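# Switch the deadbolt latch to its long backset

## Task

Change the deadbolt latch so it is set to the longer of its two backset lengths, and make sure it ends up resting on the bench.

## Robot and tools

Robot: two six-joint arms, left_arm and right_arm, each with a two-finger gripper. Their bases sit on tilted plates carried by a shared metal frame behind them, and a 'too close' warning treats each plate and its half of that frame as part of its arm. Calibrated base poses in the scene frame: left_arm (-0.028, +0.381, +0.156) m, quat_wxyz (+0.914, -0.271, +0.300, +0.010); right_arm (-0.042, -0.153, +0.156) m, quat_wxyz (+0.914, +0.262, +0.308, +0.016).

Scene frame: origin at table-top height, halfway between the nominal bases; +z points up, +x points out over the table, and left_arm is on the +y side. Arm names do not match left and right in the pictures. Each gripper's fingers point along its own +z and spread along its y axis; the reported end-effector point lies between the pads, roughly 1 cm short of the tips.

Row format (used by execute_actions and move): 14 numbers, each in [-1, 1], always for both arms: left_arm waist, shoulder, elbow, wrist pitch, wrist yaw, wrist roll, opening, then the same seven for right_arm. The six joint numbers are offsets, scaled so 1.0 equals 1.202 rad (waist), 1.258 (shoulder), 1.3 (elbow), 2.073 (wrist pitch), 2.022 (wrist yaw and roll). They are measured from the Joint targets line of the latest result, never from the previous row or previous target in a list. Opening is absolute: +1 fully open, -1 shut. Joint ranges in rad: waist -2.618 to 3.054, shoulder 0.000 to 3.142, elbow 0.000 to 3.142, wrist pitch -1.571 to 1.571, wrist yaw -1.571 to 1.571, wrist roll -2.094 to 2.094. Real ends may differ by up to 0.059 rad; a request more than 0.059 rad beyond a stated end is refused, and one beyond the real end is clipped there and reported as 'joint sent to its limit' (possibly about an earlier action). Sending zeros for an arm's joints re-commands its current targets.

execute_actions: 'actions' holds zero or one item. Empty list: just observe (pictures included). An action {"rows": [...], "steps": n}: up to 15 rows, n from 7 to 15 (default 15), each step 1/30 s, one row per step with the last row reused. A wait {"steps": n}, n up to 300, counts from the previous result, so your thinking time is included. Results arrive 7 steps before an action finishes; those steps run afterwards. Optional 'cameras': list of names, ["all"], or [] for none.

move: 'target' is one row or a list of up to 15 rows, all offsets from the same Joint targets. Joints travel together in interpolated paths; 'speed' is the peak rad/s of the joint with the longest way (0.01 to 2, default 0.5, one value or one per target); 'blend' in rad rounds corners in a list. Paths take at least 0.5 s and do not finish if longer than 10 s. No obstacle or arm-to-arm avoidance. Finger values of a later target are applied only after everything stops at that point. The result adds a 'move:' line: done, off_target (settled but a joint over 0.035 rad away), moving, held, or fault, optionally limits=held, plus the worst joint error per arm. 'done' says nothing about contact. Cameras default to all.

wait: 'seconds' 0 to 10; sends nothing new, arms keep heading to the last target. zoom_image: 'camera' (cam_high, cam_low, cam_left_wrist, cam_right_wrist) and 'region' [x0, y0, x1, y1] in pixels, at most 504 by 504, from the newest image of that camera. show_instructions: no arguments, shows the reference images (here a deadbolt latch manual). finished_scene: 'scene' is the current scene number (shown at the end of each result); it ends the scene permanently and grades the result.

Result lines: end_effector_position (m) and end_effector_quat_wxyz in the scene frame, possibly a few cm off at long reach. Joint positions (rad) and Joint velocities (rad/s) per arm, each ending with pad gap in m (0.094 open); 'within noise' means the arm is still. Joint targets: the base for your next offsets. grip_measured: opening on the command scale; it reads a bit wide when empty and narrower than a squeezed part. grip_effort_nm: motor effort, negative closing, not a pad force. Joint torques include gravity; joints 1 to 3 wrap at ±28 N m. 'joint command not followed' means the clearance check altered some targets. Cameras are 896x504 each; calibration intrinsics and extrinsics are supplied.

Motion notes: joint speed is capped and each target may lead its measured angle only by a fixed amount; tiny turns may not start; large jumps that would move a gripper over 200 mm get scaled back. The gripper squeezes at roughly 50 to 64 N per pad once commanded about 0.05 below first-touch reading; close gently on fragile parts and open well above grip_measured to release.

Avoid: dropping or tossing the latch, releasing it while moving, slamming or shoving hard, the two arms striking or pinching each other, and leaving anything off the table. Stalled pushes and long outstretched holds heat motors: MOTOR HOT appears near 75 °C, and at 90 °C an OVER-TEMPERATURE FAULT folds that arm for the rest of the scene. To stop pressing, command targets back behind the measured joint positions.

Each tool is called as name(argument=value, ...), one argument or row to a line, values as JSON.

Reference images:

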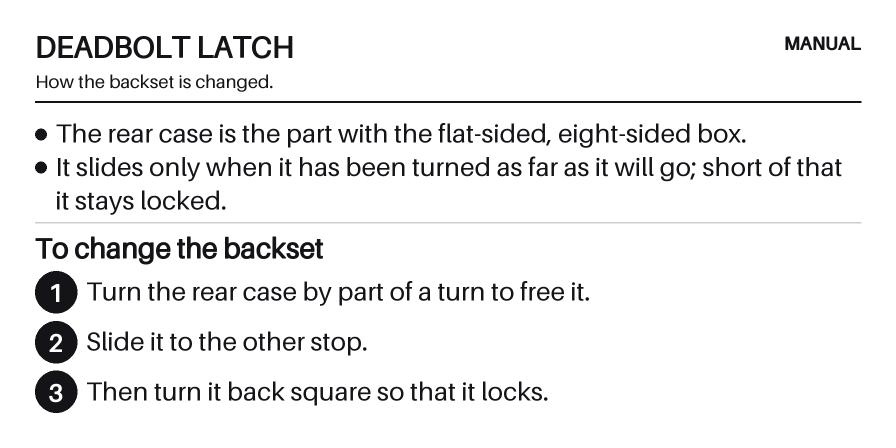

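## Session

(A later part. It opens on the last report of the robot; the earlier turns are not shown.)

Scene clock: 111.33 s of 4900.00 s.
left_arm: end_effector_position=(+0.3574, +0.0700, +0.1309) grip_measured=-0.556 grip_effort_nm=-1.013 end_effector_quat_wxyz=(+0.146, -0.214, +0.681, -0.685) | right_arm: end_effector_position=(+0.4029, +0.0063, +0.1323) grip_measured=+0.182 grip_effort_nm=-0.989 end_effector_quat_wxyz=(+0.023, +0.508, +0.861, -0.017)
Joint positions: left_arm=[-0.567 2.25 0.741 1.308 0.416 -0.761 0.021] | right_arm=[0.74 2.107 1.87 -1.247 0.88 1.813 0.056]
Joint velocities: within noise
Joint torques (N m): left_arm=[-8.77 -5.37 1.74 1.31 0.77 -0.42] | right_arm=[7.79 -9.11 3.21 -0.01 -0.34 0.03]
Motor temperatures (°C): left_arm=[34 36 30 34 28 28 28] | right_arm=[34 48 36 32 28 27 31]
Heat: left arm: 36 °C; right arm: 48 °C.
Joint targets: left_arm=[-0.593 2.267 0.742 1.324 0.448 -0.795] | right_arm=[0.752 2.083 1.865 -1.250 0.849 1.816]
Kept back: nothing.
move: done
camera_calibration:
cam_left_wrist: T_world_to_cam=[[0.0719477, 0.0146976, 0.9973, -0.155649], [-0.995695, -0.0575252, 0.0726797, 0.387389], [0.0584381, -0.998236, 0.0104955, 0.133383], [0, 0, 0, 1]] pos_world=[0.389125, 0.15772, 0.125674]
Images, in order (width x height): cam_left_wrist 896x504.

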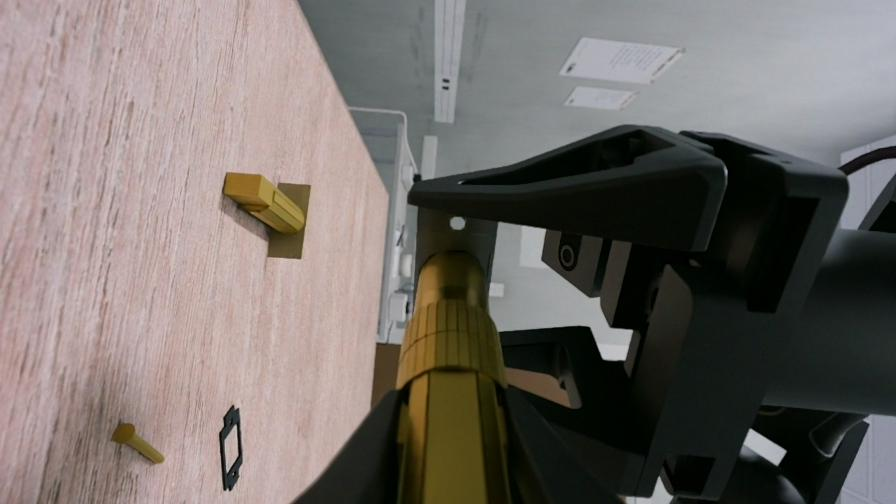

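move(
  target=[
    [0,0,0,0,0,0.025,-0.8,0,0,0,0,0,0,0.0],
    [0,0,0,0,0,0.025,0.0,0,0,0,0,0,0,0.0],
    [0.0616,-0.0859,-0.1346,0.0396,0.0317,0.025,0.0,0,0,0,0,0,0,0.0],
    [0.0985,-0.137,-0.215,0.06,0.0507,0.025,0.0,0,0,0,0,0,0,0.0],
  ],
  speed=0.3,
)

zoom_image(
  camera="cam_left_wrist",
  region=[300, 150, 650, 504],
)

zoom_image(
  camera="cam_low",
  region=[380, 150, 560, 290],
)

Scene clock: 115.37 s of 4900.00 s.
left_arm: end_effector_position=(+0.3158, +0.1269, +0.1360) grip_measured=-0.002 grip_effort_nm=0.105 end_effector_quat_wxyz=(+0.136, -0.210, +0.677, -0.692) | right_arm: end_effector_position=(+0.4001, +0.0092, +0.1321) grip_measured=+0.182 grip_effort_nm=-0.989 end_effector_quat_wxyz=(+0.012, +0.508, +0.861, -0.014)
Joint positions: left_arm=[-0.475 2.12 0.466 1.434 0.529 -0.747 0.047] | right_arm=[0.74 2.107 1.87 -1.247 0.857 1.813 0.056]
Joint velocities: within noise
Joint torques (N m): left_arm=[-5.29 -7.88 0.5 1.22 0.68 0.02] | right_arm=[7.8 -9.14 3.22 -0.01 -0.09 0.03]
Motor temperatures (°C): left_arm=[34 36 30 34 28 28 28] | right_arm=[35 48 36 32 28 27 31]
Heat: left arm: 36 °C; right arm: 48 °C.
Joint targets: left_arm=[-0.475 2.094 0.462 1.449 0.550 -0.744] | right_arm=[0.752 2.083 1.865 -1.250 0.849 1.816]
Kept back: nothing.
move: done
camera_calibration:
cam_left_wrist: T_world_to_cam=[[0.0765692, 0.0311137, 0.996579, -0.162109], [-0.99629, -0.0369862, 0.0777018, 0.345831], [0.0392773, -0.998831, 0.0281663, 0.196309], [0, 0, 0, 1]] pos_world=[0.34925, 0.213914, 0.129153]
cam_right_wrist: T_world_to_cam=[[-0.87975, -0.475422, 0.00374872, 0.358316], [-0.435371, 0.808756, 0.395432, 0.152886], [-0.191028, 0.346249, -0.918488, 0.283108], [0, 0, 0, 1]] pos_world=[0.435872, -0.0513218, 0.198232]

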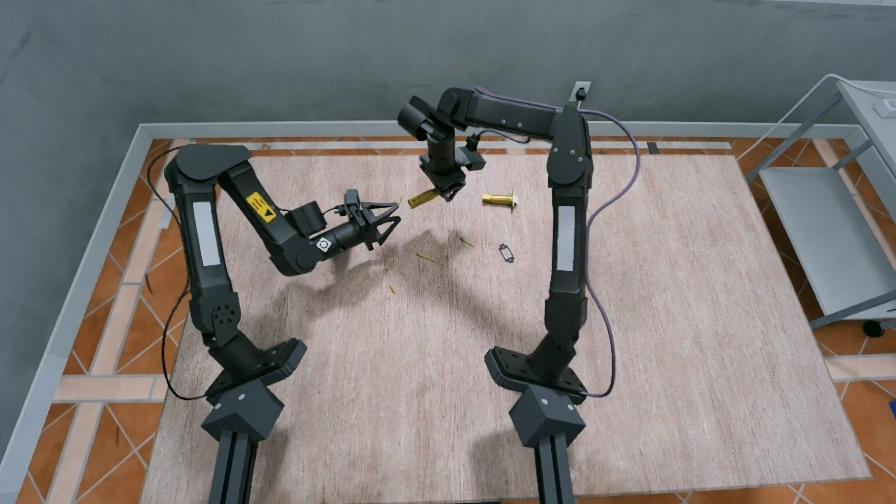

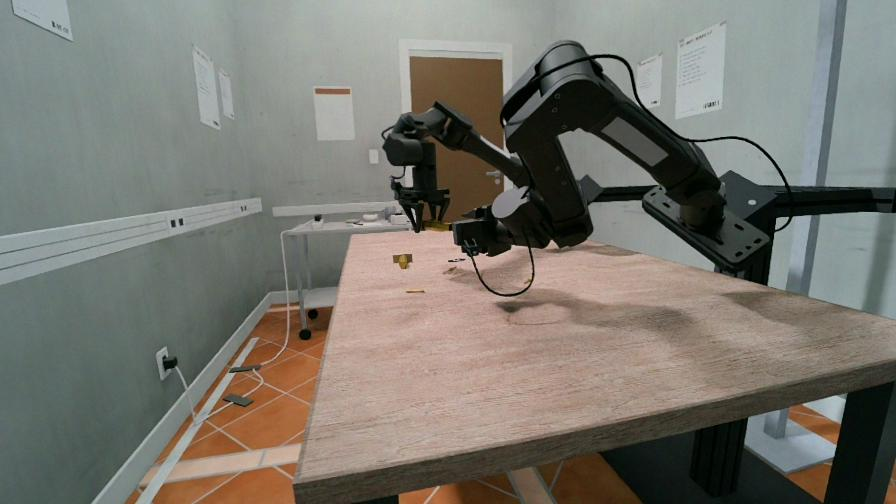

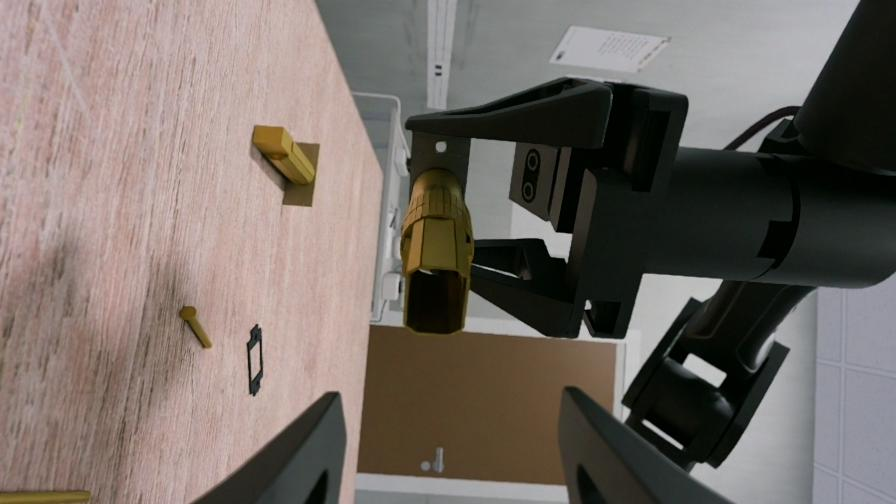

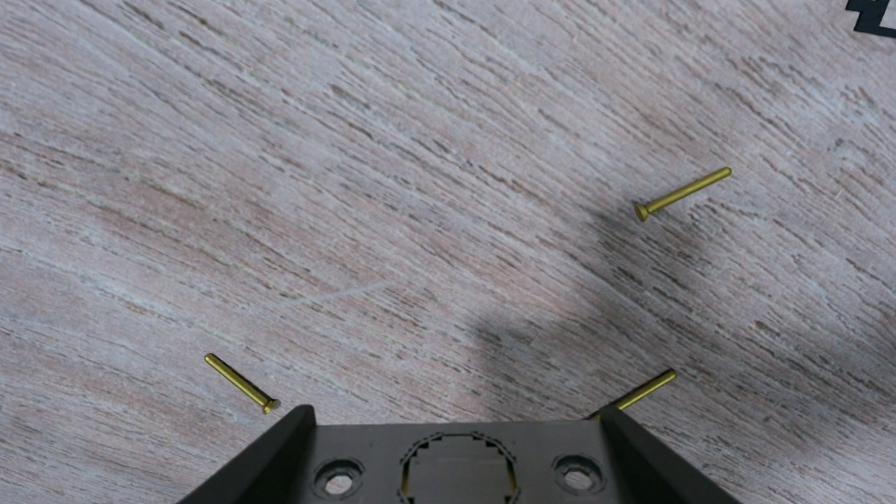

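Scaled by 1.424 from the camera's 896x504 image, which has a finer 1280x720 frame.

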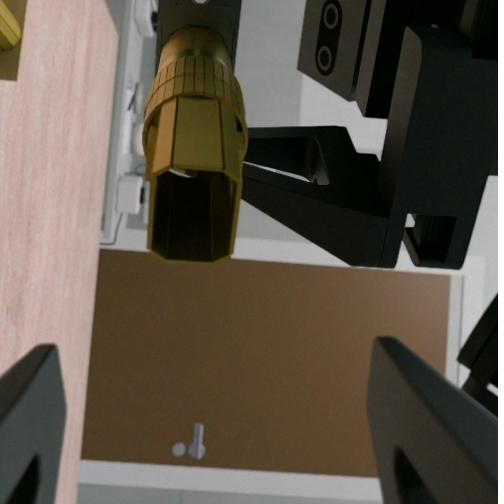

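Scaled by 2.800 from the camera's 896x504 image, which has a finer 1280x720 frame.

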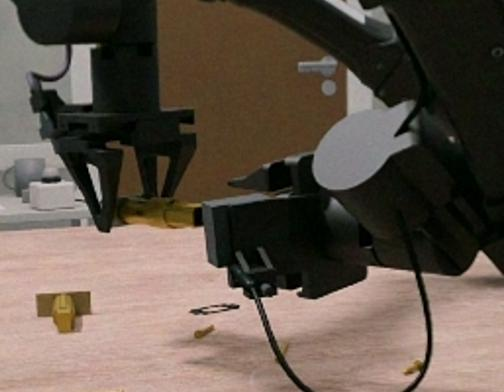

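move(
  target=[0,0,0,0,0,0,0.0,-0.1356,0.039,-0.1677,0.2103,-0.0312,-0.1335,0.0],
  speed=0.35,
  cameras=["cam_low","cam_right_wrist","cam_left_wrist"],
)

zoom_image(
  camera="cam_low",
  region=[380, 200, 520, 300],
)

Scene clock: 119.47 s of 4900.00 s.
left_arm: end_effector_position=(+0.3158, +0.1269, +0.1363) grip_measured=-0.002 grip_effort_nm=0.105 end_effector_quat_wxyz=(+0.136, -0.210, +0.677, -0.692) | right_arm: end_effector_position=(+0.3997, +0.0113, +0.0427) grip_measured=+0.182 grip_effort_nm=-0.989 end_effector_quat_wxyz=(-0.001, +0.505, +0.863, -0.002)
Joint positions: left_arm=[-0.475 2.12 0.466 1.435 0.53 -0.747 0.047] | right_arm=[0.579 2.123 1.655 -0.824 0.795 1.558 0.056]
Joint velocities: within noise
Joint torques (N m): left_arm=[-5.26 -7.95 0.39 1.26 0.65 0.06] | right_arm=[7.58 -7.12 2.69 0.15 -0.12 -0.13]
Motor temperatures (°C): left_arm=[34 36 30 34 28 28 28] | right_arm=[35 48 36 32 28 27 31]
Heat: left arm: 36 °C; right arm: 48 °C.
Joint targets: left_arm=[-0.475 2.094 0.462 1.449 0.551 -0.744] | right_arm=[0.589 2.132 1.646 -0.814 0.786 1.546]
Kept back: nothing.
move: done
camera_calibration:
cam_left_wrist: T_world_to_cam=[[0.0756169, 0.0320699, 0.996621, -0.162201], [-0.99637, -0.0367532, 0.0767806, 0.345946], [0.0390914, -0.99881, 0.0291743, 0.196225], [0, 0, 0, 1]] pos_world=[0.349285, 0.213908, 0.129367]
cam_right_wrist: T_world_to_cam=[[-0.876545, -0.481297, -0.00468597, 0.358472], [-0.437167, 0.792026, 0.426122, 0.185983], [-0.20138, 0.375563, -0.904654, 0.203389], [0, 0, 0, 1]] pos_world=[0.436481, -0.0511579, 0.106425]
Images, in order (width x height): cam_low 896x504, cam_left_wrist 896x504, cam_right_wrist 896x504.

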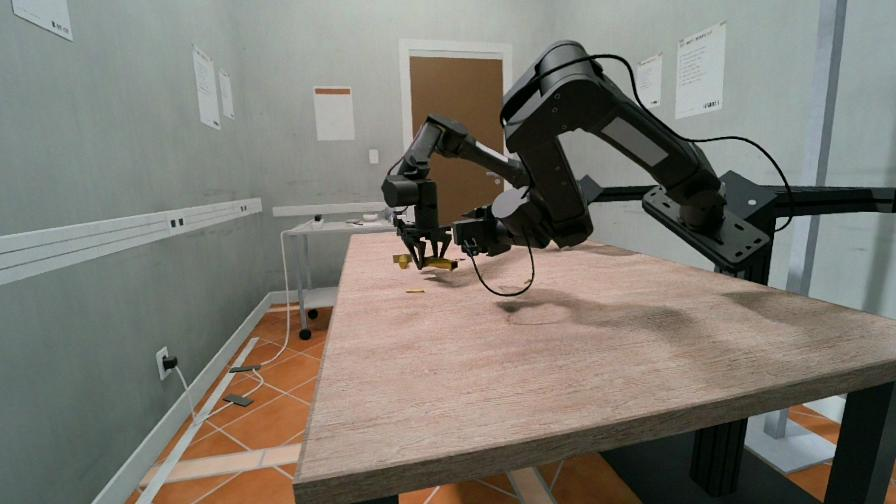

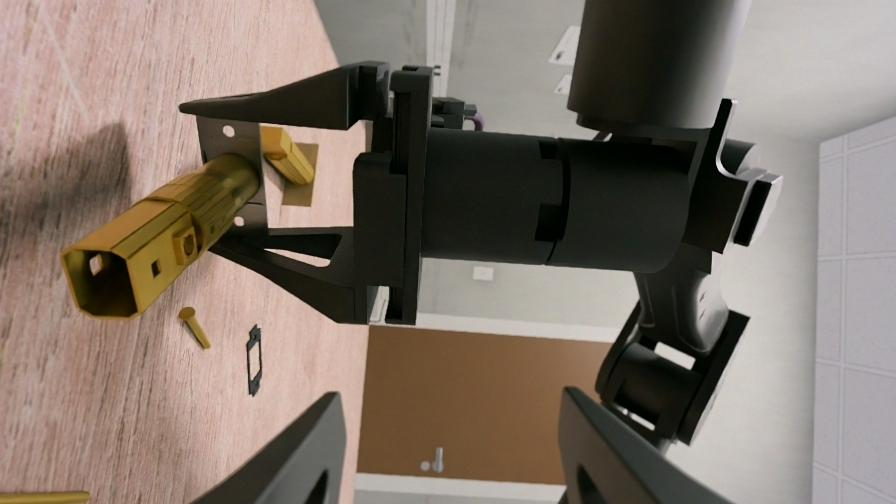

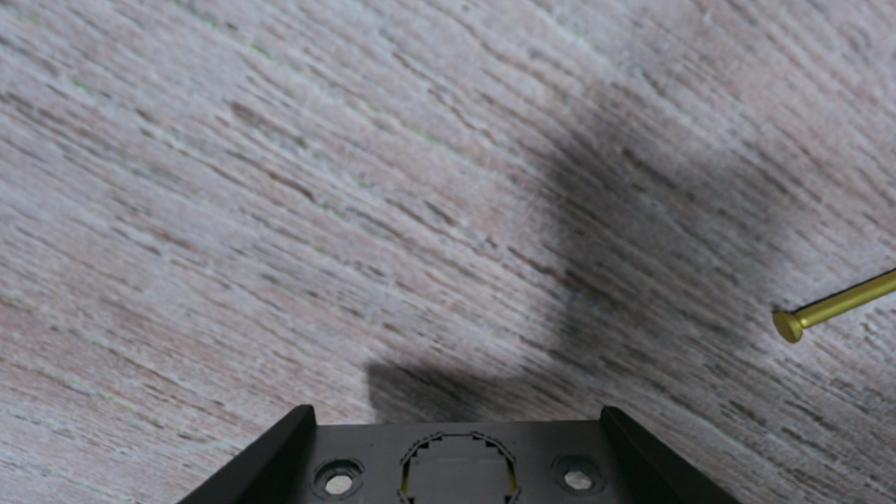

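Scaled by 3.600 from the camera's 896x504 image, which has a finer 1280x720 frame.

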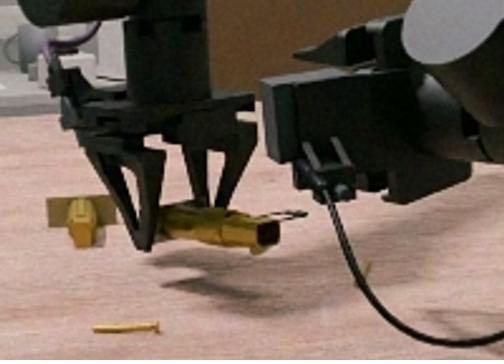

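move(
  target=[0,0,0,0,0,0,0.0,-0.0416,0.0302,-0.0204,0.054,-0.0079,-0.0331,0.0],
  speed=0.1,
  cameras=["cam_low","cam_right_wrist","cam_left_wrist"],
)

zoom_image(
  camera="cam_low",
  region=[380, 200, 520, 300],
)

zoom_image(
  camera="cam_left_wrist",
  region=[0, 50, 350, 400],
)

Scene clock: 121.80 s of 4900.00 s.
left_arm: end_effector_position=(+0.3159, +0.1270, +0.1364) grip_measured=-0.002 grip_effort_nm=0.110 end_effector_quat_wxyz=(+0.136, -0.210, +0.677, -0.692) | right_arm: end_effector_position=(+0.4032, +0.0134, +0.0177) grip_measured=+0.182 grip_effort_nm=-0.989 end_effector_quat_wxyz=(+0.001, +0.506, +0.863, +0.004)
Joint positions: left_arm=[-0.475 2.12 0.466 1.435 0.53 -0.747 0.047] | right_arm=[0.537 2.153 1.632 -0.715 0.779 1.491 0.056]
Joint velocities: within noise
Joint torques (N m): left_arm=[-5.2 -7.88 0.42 1.26 0.64 0.05] | right_arm=[7.05 -6.71 2.28 0.2 -0.12 -0.13]
Motor temperatures (°C): left_arm=[33 36 30 34 28 28 28] | right_arm=[35 47 36 32 28 27 31]
Heat: left arm: 36 °C; right arm: 47 °C.
Joint targets: left_arm=[-0.475 2.094 0.462 1.449 0.550 -0.744] | right_arm=[0.539 2.171 1.620 -0.702 0.769 1.479]
Kept back: nothing.
move: done
camera_calibration:
cam_left_wrist: T_world_to_cam=[[0.0753451, 0.0321706, 0.996638, -0.162187], [-0.996381, -0.0370089, 0.0765203, 0.346075], [0.0393462, -0.998797, 0.0292658, 0.196159], [0, 0, 0, 1]] pos_world=[0.349324, 0.213949, 0.129419]
cam_right_wrist: T_world_to_cam=[[-0.877031, -0.480167, -0.0160306, 0.362772], [-0.439949, 0.789271, 0.428364, 0.197658], [-0.193034, 0.382741, -0.903464, 0.177226], [0, 0, 0, 1]] pos_world=[0.439332, -0.049646, 0.0812632]
Images, in order (width x height): cam_low 896x504, cam_left_wrist 896x504, cam_right_wrist 896x504.

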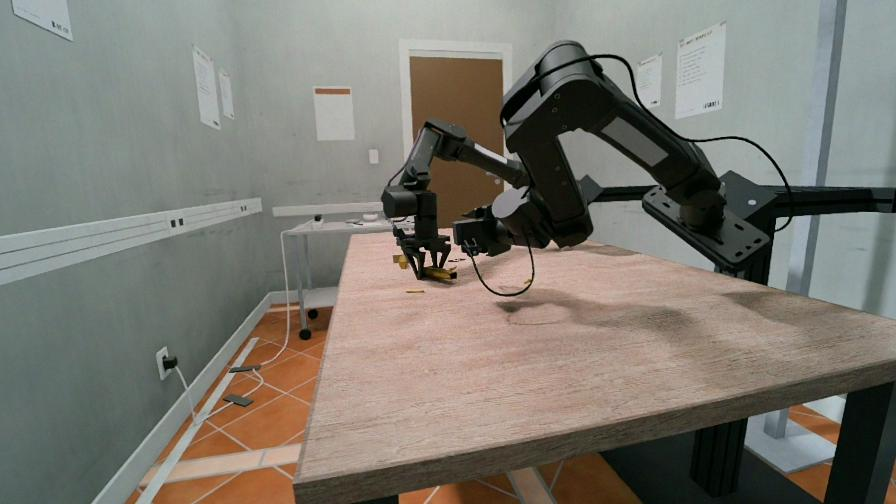

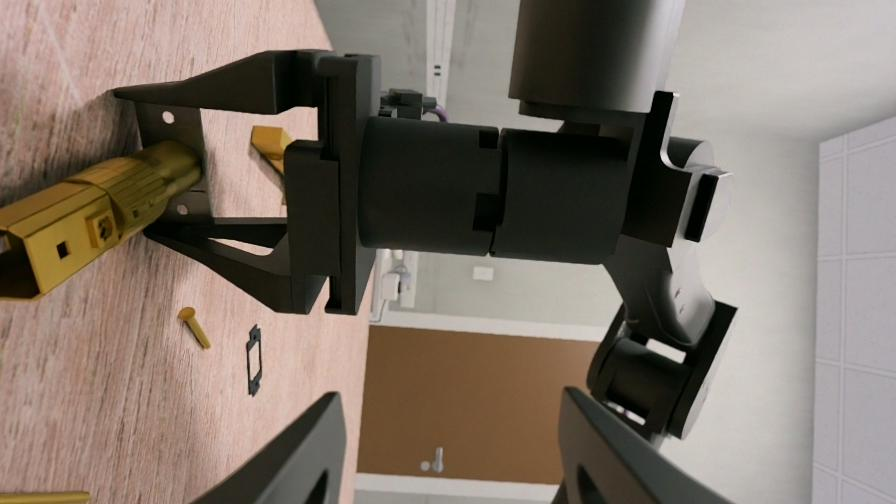

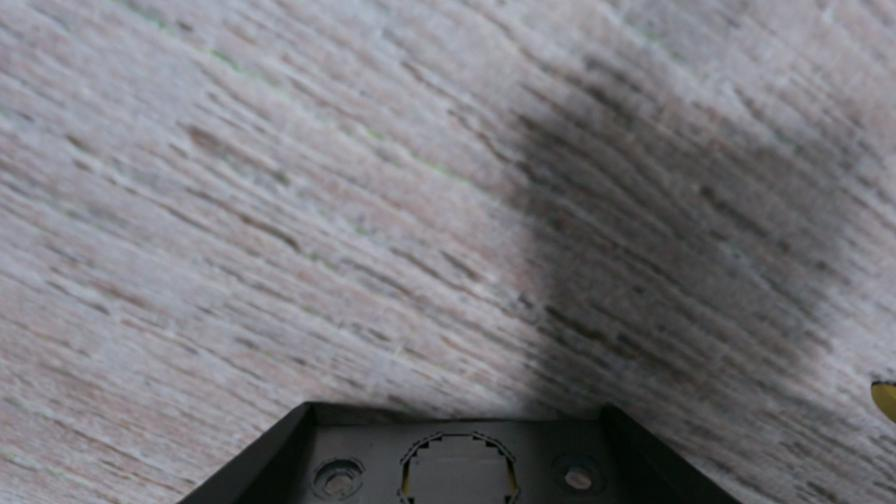

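Scaled by 3.600 from the camera's 896x504 image, which has a finer 1280x720 frame.

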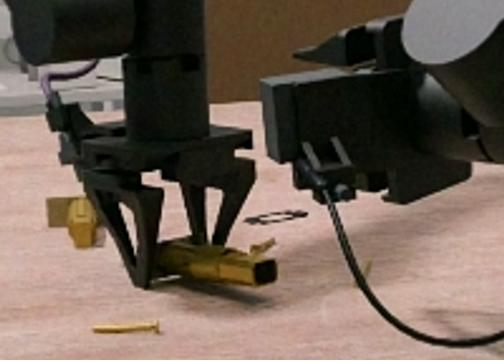

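Scaled by 1.440 from the camera's 896x504 image, which has a finer 1280x720 frame.

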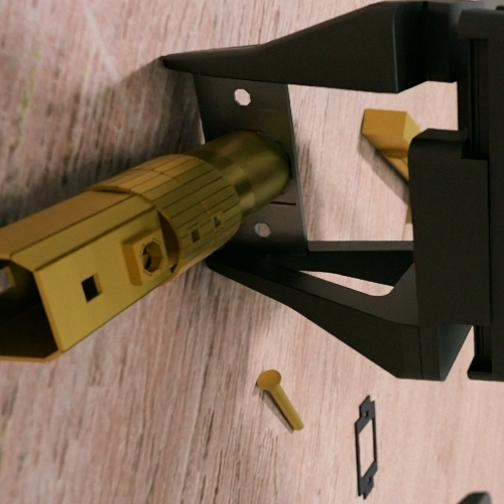

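move(
  target=[0,0,0,0,0,0,0.0,-0.0091,0.009,-0.005,0.0106,-0.0015,-0.0067,0.0],
  speed=0.1,
  cameras=["cam_low","cam_left_wrist"],
)

zoom_image(
  camera="cam_low",
  region=[380, 200, 520, 300],
)

Scene clock: 122.87 s of 4900.00 s.
left_arm: end_effector_position=(+0.3159, +0.1270, +0.1364) grip_measured=-0.002 grip_effort_nm=0.110 end_effector_quat_wxyz=(+0.136, -0.210, +0.677, -0.692) | right_arm: end_effector_position=(+0.4041, +0.0138, +0.0170) grip_measured=+0.182 grip_effort_nm=-0.984 end_effector_quat_wxyz=(+0.001, +0.504, +0.864, +0.005)
Joint positions: left_arm=[-0.475 2.12 0.466 1.435 0.53 -0.747 0.047] | right_arm=[0.535 2.154 1.632 -0.709 0.777 1.481 0.056]
Joint velocities: within noise
Joint torques (N m): left_arm=[-5.22 -7.97 0.49 1.26 0.66 0.04] | right_arm=[6.34 -5.91 1.74 0.37 -0.14 -0.16]
Motor temperatures (°C): left_arm=[33 36 30 34 28 28 28] | right_arm=[35 47 36 32 28 27 31]
Heat: left arm: 36 °C; right arm: 47 °C.
Joint targets: left_arm=[-0.475 2.094 0.462 1.449 0.550 -0.744] | right_arm=[0.528 2.182 1.614 -0.680 0.766 1.466]
Kept back: nothing.
move: done
camera_calibration:
cam_left_wrist: T_world_to_cam=[[0.0753451, 0.0321706, 0.996638, -0.162187], [-0.996381, -0.0370089, 0.0765203, 0.346075], [0.0393462, -0.998797, 0.0292658, 0.196159], [0, 0, 0, 1]] pos_world=[0.349324, 0.213949, 0.129419]
Images, in order (width x height): cam_low 896x504, cam_left_wrist 896x504.

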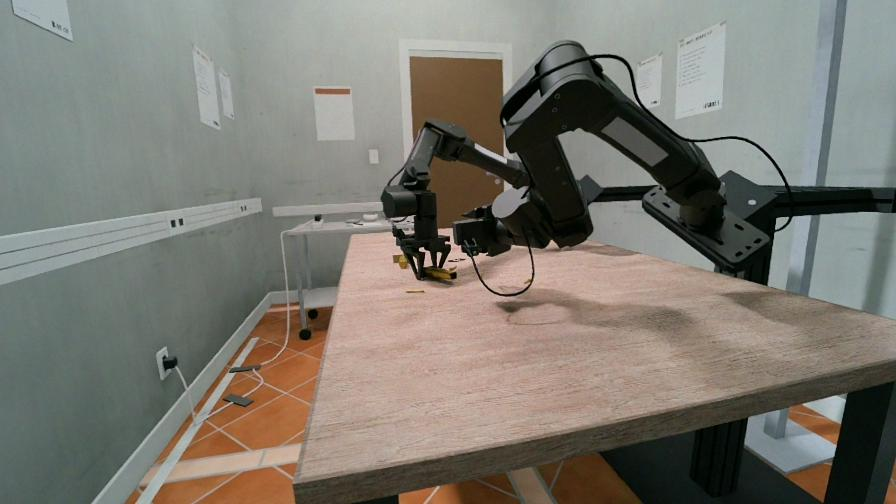

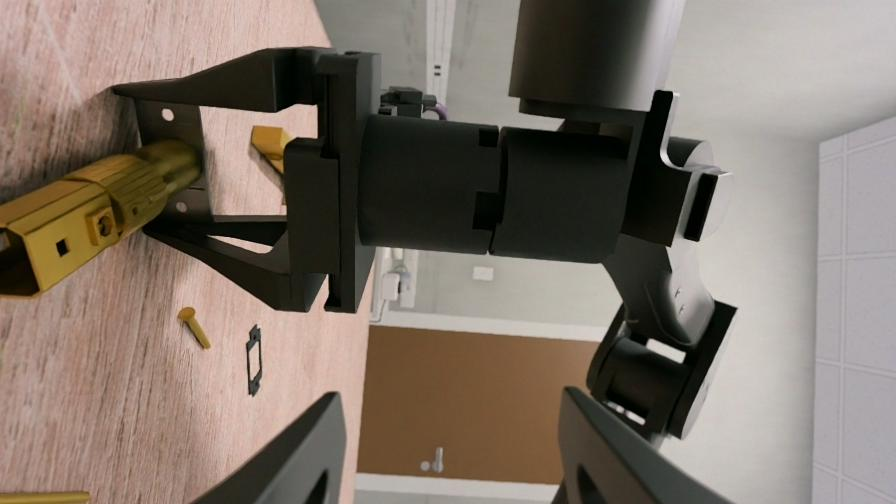

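Scaled by 3.600 from the camera's 896x504 image, which has a finer 1280x720 frame.

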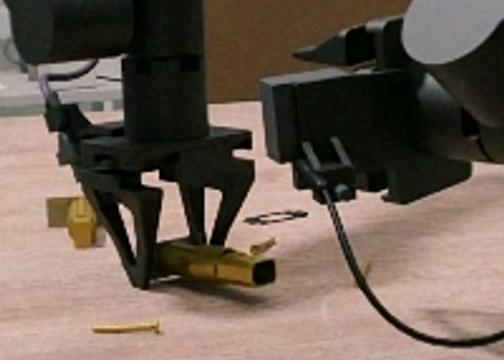

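move(
  target=[0,0,0,0,0,0,0.0,-0.0111,0.012,-0.0066,0.0142,-0.002,-0.009,0.1],
  speed=0.1,
  cameras=["cam_low","cam_left_wrist"],
)

zoom_image(
  camera="cam_low",
  region=[380, 200, 520, 300],
)

Scene clock: 124.37 s of 4900.00 s.
left_arm: end_effector_position=(+0.3159, +0.1270, +0.1364) grip_measured=-0.002 grip_effort_nm=0.105 end_effector_quat_wxyz=(+0.136, -0.210, +0.677, -0.692) | right_arm: end_effector_position=(+0.4031, +0.0144, +0.0161) grip_measured=+0.182 grip_effort_nm=-0.989 end_effector_quat_wxyz=(+0.002, +0.495, +0.869, +0.006)
Joint positions: left_arm=[-0.475 2.12 0.466 1.435 0.53 -0.747 0.047] | right_arm=[0.535 2.154 1.626 -0.701 0.777 1.46 0.056]
Joint velocities: within noise
Joint torques (N m): left_arm=[-5.27 -7.83 0.36 1.21 0.63 0.07] | right_arm=[5.37 -4.72 1.58 0.6 -0.18 -0.12]
Motor temperatures (°C): left_arm=[33 36 30 34 28 28 28] | right_arm=[34 46 36 32 28 27 31]
Heat: left arm: 36 °C; right arm: 46 °C.
Joint targets: left_arm=[-0.475 2.094 0.462 1.449 0.550 -0.744] | right_arm=[0.515 2.197 1.605 -0.651 0.763 1.447]
Kept back: nothing.
move: off_target (right_arm); right_arm: the wrist pitch is farthest, 0.050 rad from its target
camera_calibration:
cam_left_wrist: T_world_to_cam=[[0.0753451, 0.0321706, 0.996638, -0.162187], [-0.996381, -0.0370089, 0.0765203, 0.346075], [0.0393462, -0.998797, 0.0292658, 0.196159], [0, 0, 0, 1]] pos_world=[0.349324, 0.213949, 0.129419]
Images, in order (width x height): cam_low 896x504, cam_left_wrist 896x504.

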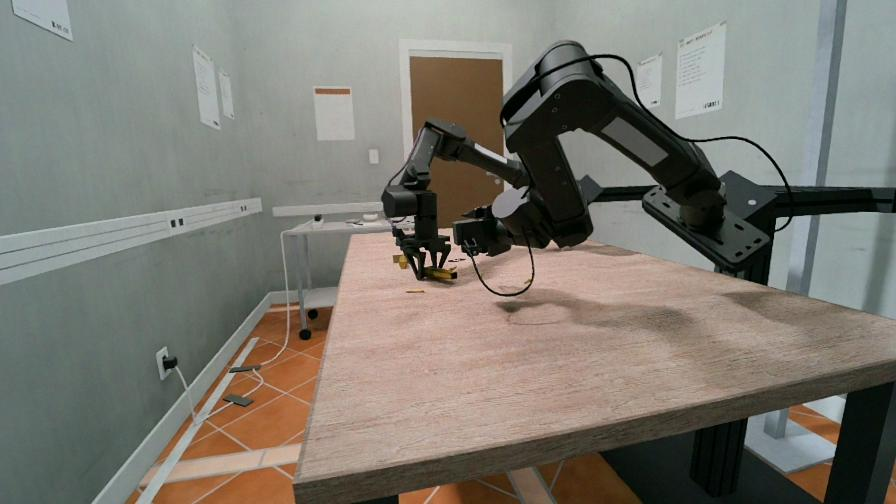

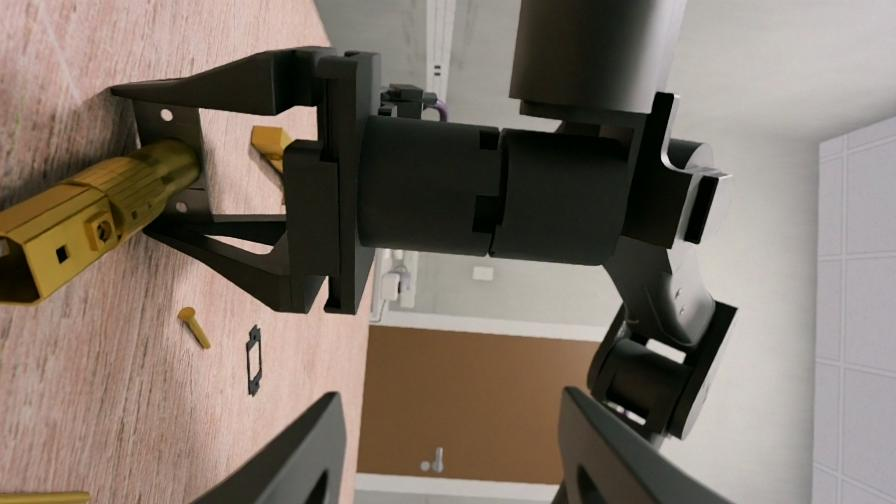

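Scaled by 3.600 from the camera's 896x504 image, which has a finer 1280x720 frame.

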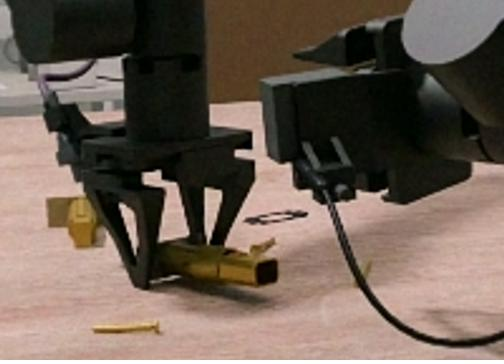

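execute_actions(
  actions=[
    {"rows":[[0,0,0,0,0,0,0.0,0.0166,-0.0215,0.0092,-0.0217,0.004,0.009,0.1]],"steps":15},
  ],
)

execute_actions(
  actions=[
    {"rows":[[0,0,0,0,0,0,0.0,0,0,0,0,0,0,0.15],[0,0,0,0,0,0,0.0,0,0,0,0,0,0,0.17],[0,0,0,0,0,0,0.0,0,0,0,0,0,0,0.18],[0,0,0,0,0,0,0.0,0,0,0,0,0,0,0.19],[0,0,0,0,0,0,0.0,0,0,0,0,0,0,0.2],[0,0,0,0,0,0,0.0,0,0,0,0,0,0,0.21],[0,0,0,0,0,0,0.0,0,0,0,0,0,0,0.22],[0,0,0,0,0,0,0.0,0,0,0,0,0,0,0.23],[0,0,0,0,0,0,0.0,0,0,0,0,0,0,0.24],[0,0,0,0,0,0,0.0,0,0,0,0,0,0,0.26],[0,0,0,0,0,0,0.0,0,0,0,0,0,0,0.28],[0,0,0,0,0,0,0.0,0,0,0,0,0,0,0.3],[0,0,0,0,0,0,0.0,0,0,0,0,0,0,0.34],[0,0,0,0,0,0,0.0,0,0,0,0,0,0,0.38],[0,0,0,0,0,0,0.0,0,0,0,0,0,0,0.42]],"steps":15},
  ],
)

wait(
  seconds=0.5,
)

zoom_image(
  camera="cam_low",
  region=[380, 200, 520, 300],
)

zoom_image(
  camera="cam_left_wrist",
  region=[0, 50, 350, 400],
)

Scene clock: 125.40 s of 4900.00 s.
left_arm: end_effector_position=(+0.3159, +0.1270, +0.1364) grip_measured=-0.002 grip_effort_nm=0.105 end_effector_quat_wxyz=(+0.136, -0.210, +0.677, -0.692) | right_arm: end_effector_position=(+0.4029, +0.0146, +0.0163) grip_measured=+0.182 grip_effort_nm=-0.994 end_effector_quat_wxyz=(+0.002, +0.494, +0.869, +0.006)
Joint positions: left_arm=[-0.475 2.12 0.466 1.435 0.53 -0.747 0.047] | right_arm=[0.536 2.154 1.626 -0.702 0.777 1.459 0.056]
Joint velocities: within noise
Joint torques (N m): left_arm=[-5.24 -7.86 0.55 1.25 0.65 0.04] | right_arm=[6.79 -6.8 2.54 0.14 -0.09 0.06]
Motor temperatures (°C): left_arm=[33 37 30 34 28 28 28] | right_arm=[34 46 36 32 28 27 32]
Heat: left arm: 37 °C; right arm: 46 °C.
Joint targets: left_arm=[-0.475 2.094 0.462 1.449 0.550 -0.744] | right_arm=[0.535 2.170 1.617 -0.696 0.771 1.466]
Steps of this call (1-23: nothing new was sent; 24-31: this action's first 8). Readings (joint positions of left_arm | right_arm):
24: [-0.475 2.120 0.466 1.435 0.530 -0.747] | [0.536 2.154 1.626 -0.702 0.777 1.459]
25: [-0.475 2.120 0.466 1.435 0.530 -0.747] | [0.536 2.154 1.626 -0.702 0.777 1.459]
27: [-0.475 2.120 0.466 1.435 0.530 -0.747] | [0.536 2.154 1.626 -0.702 0.777 1.459]
31: the state above

Scene clock: 125.90 s of 4900.00 s.
left_arm: end_effector_position=(+0.3159, +0.1270, +0.1364) grip_measured=-0.002 grip_effort_nm=0.105 end_effector_quat_wxyz=(+0.136, -0.210, +0.677, -0.692) | right_arm: end_effector_position=(+0.4030, +0.0146, +0.0163) grip_measured=+0.225 grip_effort_nm=0.061 end_effector_quat_wxyz=(+0.002, +0.494, +0.869, +0.006)
Joint positions: left_arm=[-0.475 2.12 0.466 1.435 0.53 -0.747 0.047] | right_arm=[0.536 2.154 1.626 -0.701 0.777 1.459 0.058]
Joint velocities: left_arm=[within noise] | right_arm=[-0.012 -0.007 0.012 0.022 -0.037 -0.037 0.01]
Joint torques (N m): left_arm=[-5.34 -7.91 0.46 1.23 0.65 0.02] | right_arm=[6.8 -6.8 2.54 0.12 -0.09 0.06]
Motor temperatures (°C): left_arm=[33 37 30 34 28 28 28] | right_arm=[34 46 36 32 28 27 31]
Heat: left arm: 37 °C; right arm: 46 °C.
Joint targets: left_arm=[-0.475 2.094 0.462 1.449 0.550 -0.744] | right_arm=[0.535 2.170 1.617 -0.696 0.771 1.466]
Steps of this call (1-7: your previous action's last 7; 8-15: this action's first 8). Readings (joint positions of left_arm | right_arm):
8: [-0.475 2.120 0.466 1.435 0.530 -0.747] | [0.536 2.154 1.626 -0.702 0.777 1.459]
9: [-0.475 2.120 0.466 1.435 0.530 -0.747] | [0.536 2.154 1.626 -0.702 0.777 1.459]
11: [-0.475 2.120 0.466 1.435 0.530 -0.747] | [0.536 2.154 1.626 -0.702 0.777 1.459]
15: the state above

Scene clock: 126.63 s of 4900.00 s.
left_arm: end_effector_position=(+0.3159, +0.1270, +0.1364) grip_measured=-0.002 grip_effort_nm=0.110 end_effector_quat_wxyz=(+0.136, -0.210, +0.677, -0.692) | right_arm: end_effector_position=(+0.4057, +0.0161, +0.0166) grip_measured=+0.418 grip_effort_nm=0.159 end_effector_quat_wxyz=(+0.005, +0.499, +0.867, +0.011)
Joint positions: left_arm=[-0.475 2.12 0.466 1.435 0.53 -0.747 0.047] | right_arm=[0.537 2.154 1.626 -0.686 0.777 1.459 0.067]
Joint velocities: within noise
Joint torques (N m): left_arm=[-5.2 -7.86 0.44 1.23 0.66 0.04] | right_arm=[6.75 -6.82 2.55 0 -0.09 0.06]
Motor temperatures (°C): left_arm=[33 37 30 34 28 28 28] | right_arm=[34 46 36 32 28 27 31]
Heat: left arm: 37 °C; right arm: 46 °C.
Joint targets: left_arm=[-0.475 2.094 0.462 1.449 0.550 -0.744] | right_arm=[0.535 2.170 1.617 -0.696 0.771 1.466]
Steps of this call (1-7: your previous action's last 7; 8-22: toward your last target). Readings (joint positions of left_arm | right_arm):
1: [-0.475 2.120 0.466 1.435 0.530 -0.747] | [0.536 2.154 1.626 -0.701 0.777 1.459]
2: [-0.475 2.120 0.466 1.435 0.530 -0.747] | [0.536 2.154 1.626 -0.700 0.777 1.459]
4: [-0.475 2.120 0.466 1.435 0.530 -0.747] | [0.536 2.154 1.626 -0.696 0.777 1.459]
8: [-0.475 2.120 0.466 1.435 0.530 -0.747] | [0.537 2.154 1.626 -0.689 0.777 1.459]
22: the state above
camera_calibration:
cam_left_wrist: T_world_to_cam=[[0.0753451, 0.0321706, 0.996638, -0.162187], [-0.996381, -0.0370089, 0.0765203, 0.346075], [0.0393462, -0.998797, 0.0292658, 0.196159], [0, 0, 0, 1]] pos_world=[0.349324, 0.213949, 0.129419]
cam_right_wrist: T_world_to_cam=[[-0.868733, -0.494268, -0.0316526, 0.363333], [-0.458563, 0.778537, 0.428485, 0.204768], [-0.187144, 0.386754, -0.902994, 0.17318], [0, 0, 0, 1]] pos_world=[0.441948, -0.0468134, 0.0801414]

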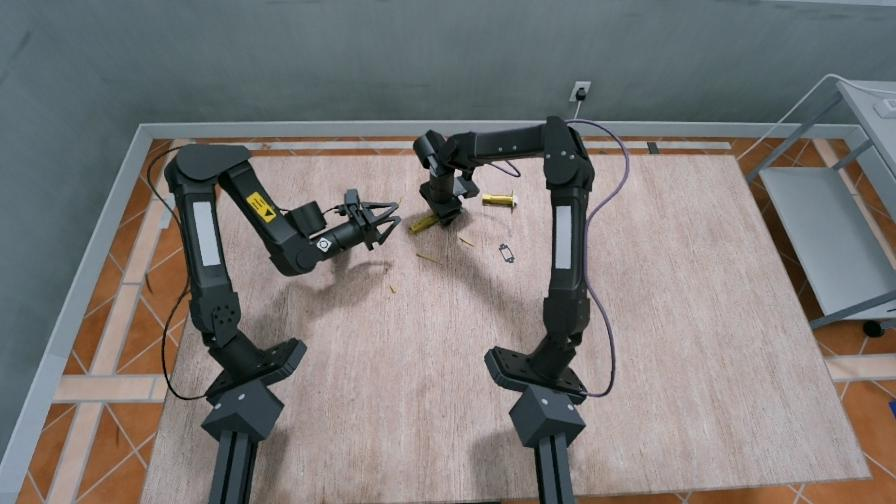

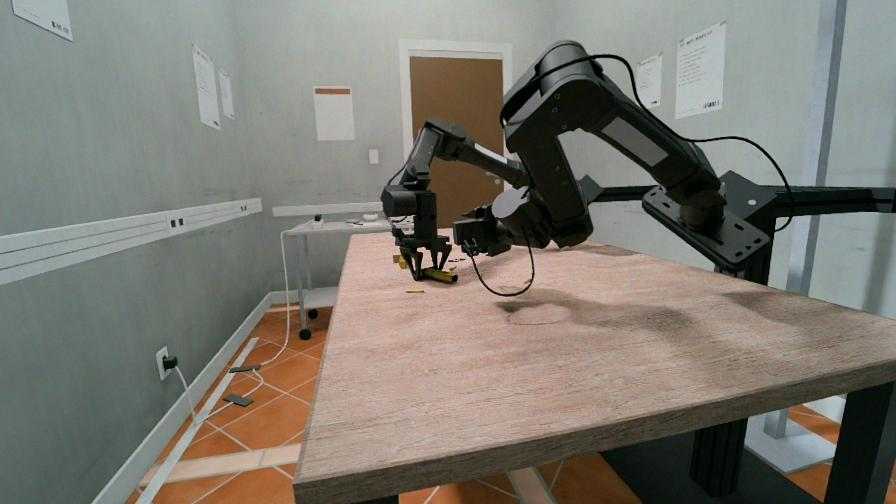

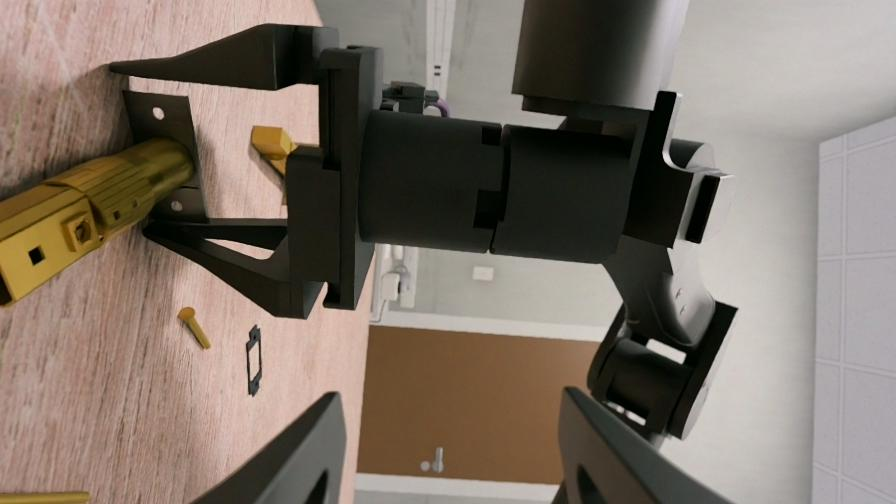

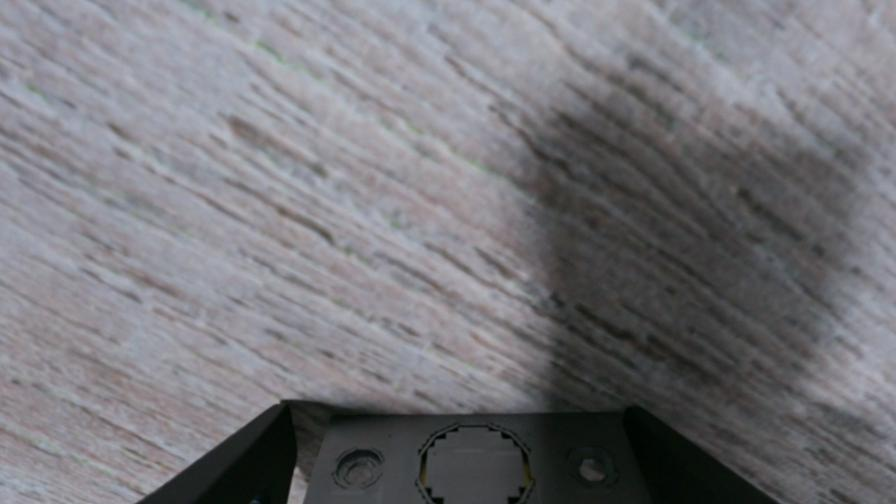

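Scaled by 3.600 from the camera's 896x504 image, which has a finer 1280x720 frame.

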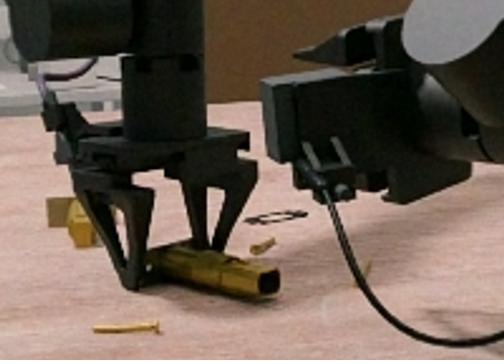

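Scaled by 1.440 from the camera's 896x504 image, which has a finer 1280x720 frame.

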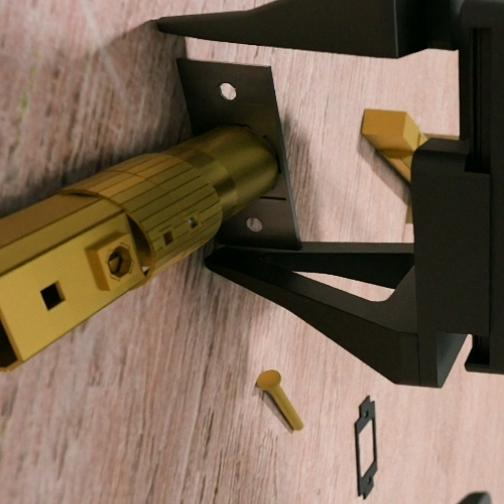

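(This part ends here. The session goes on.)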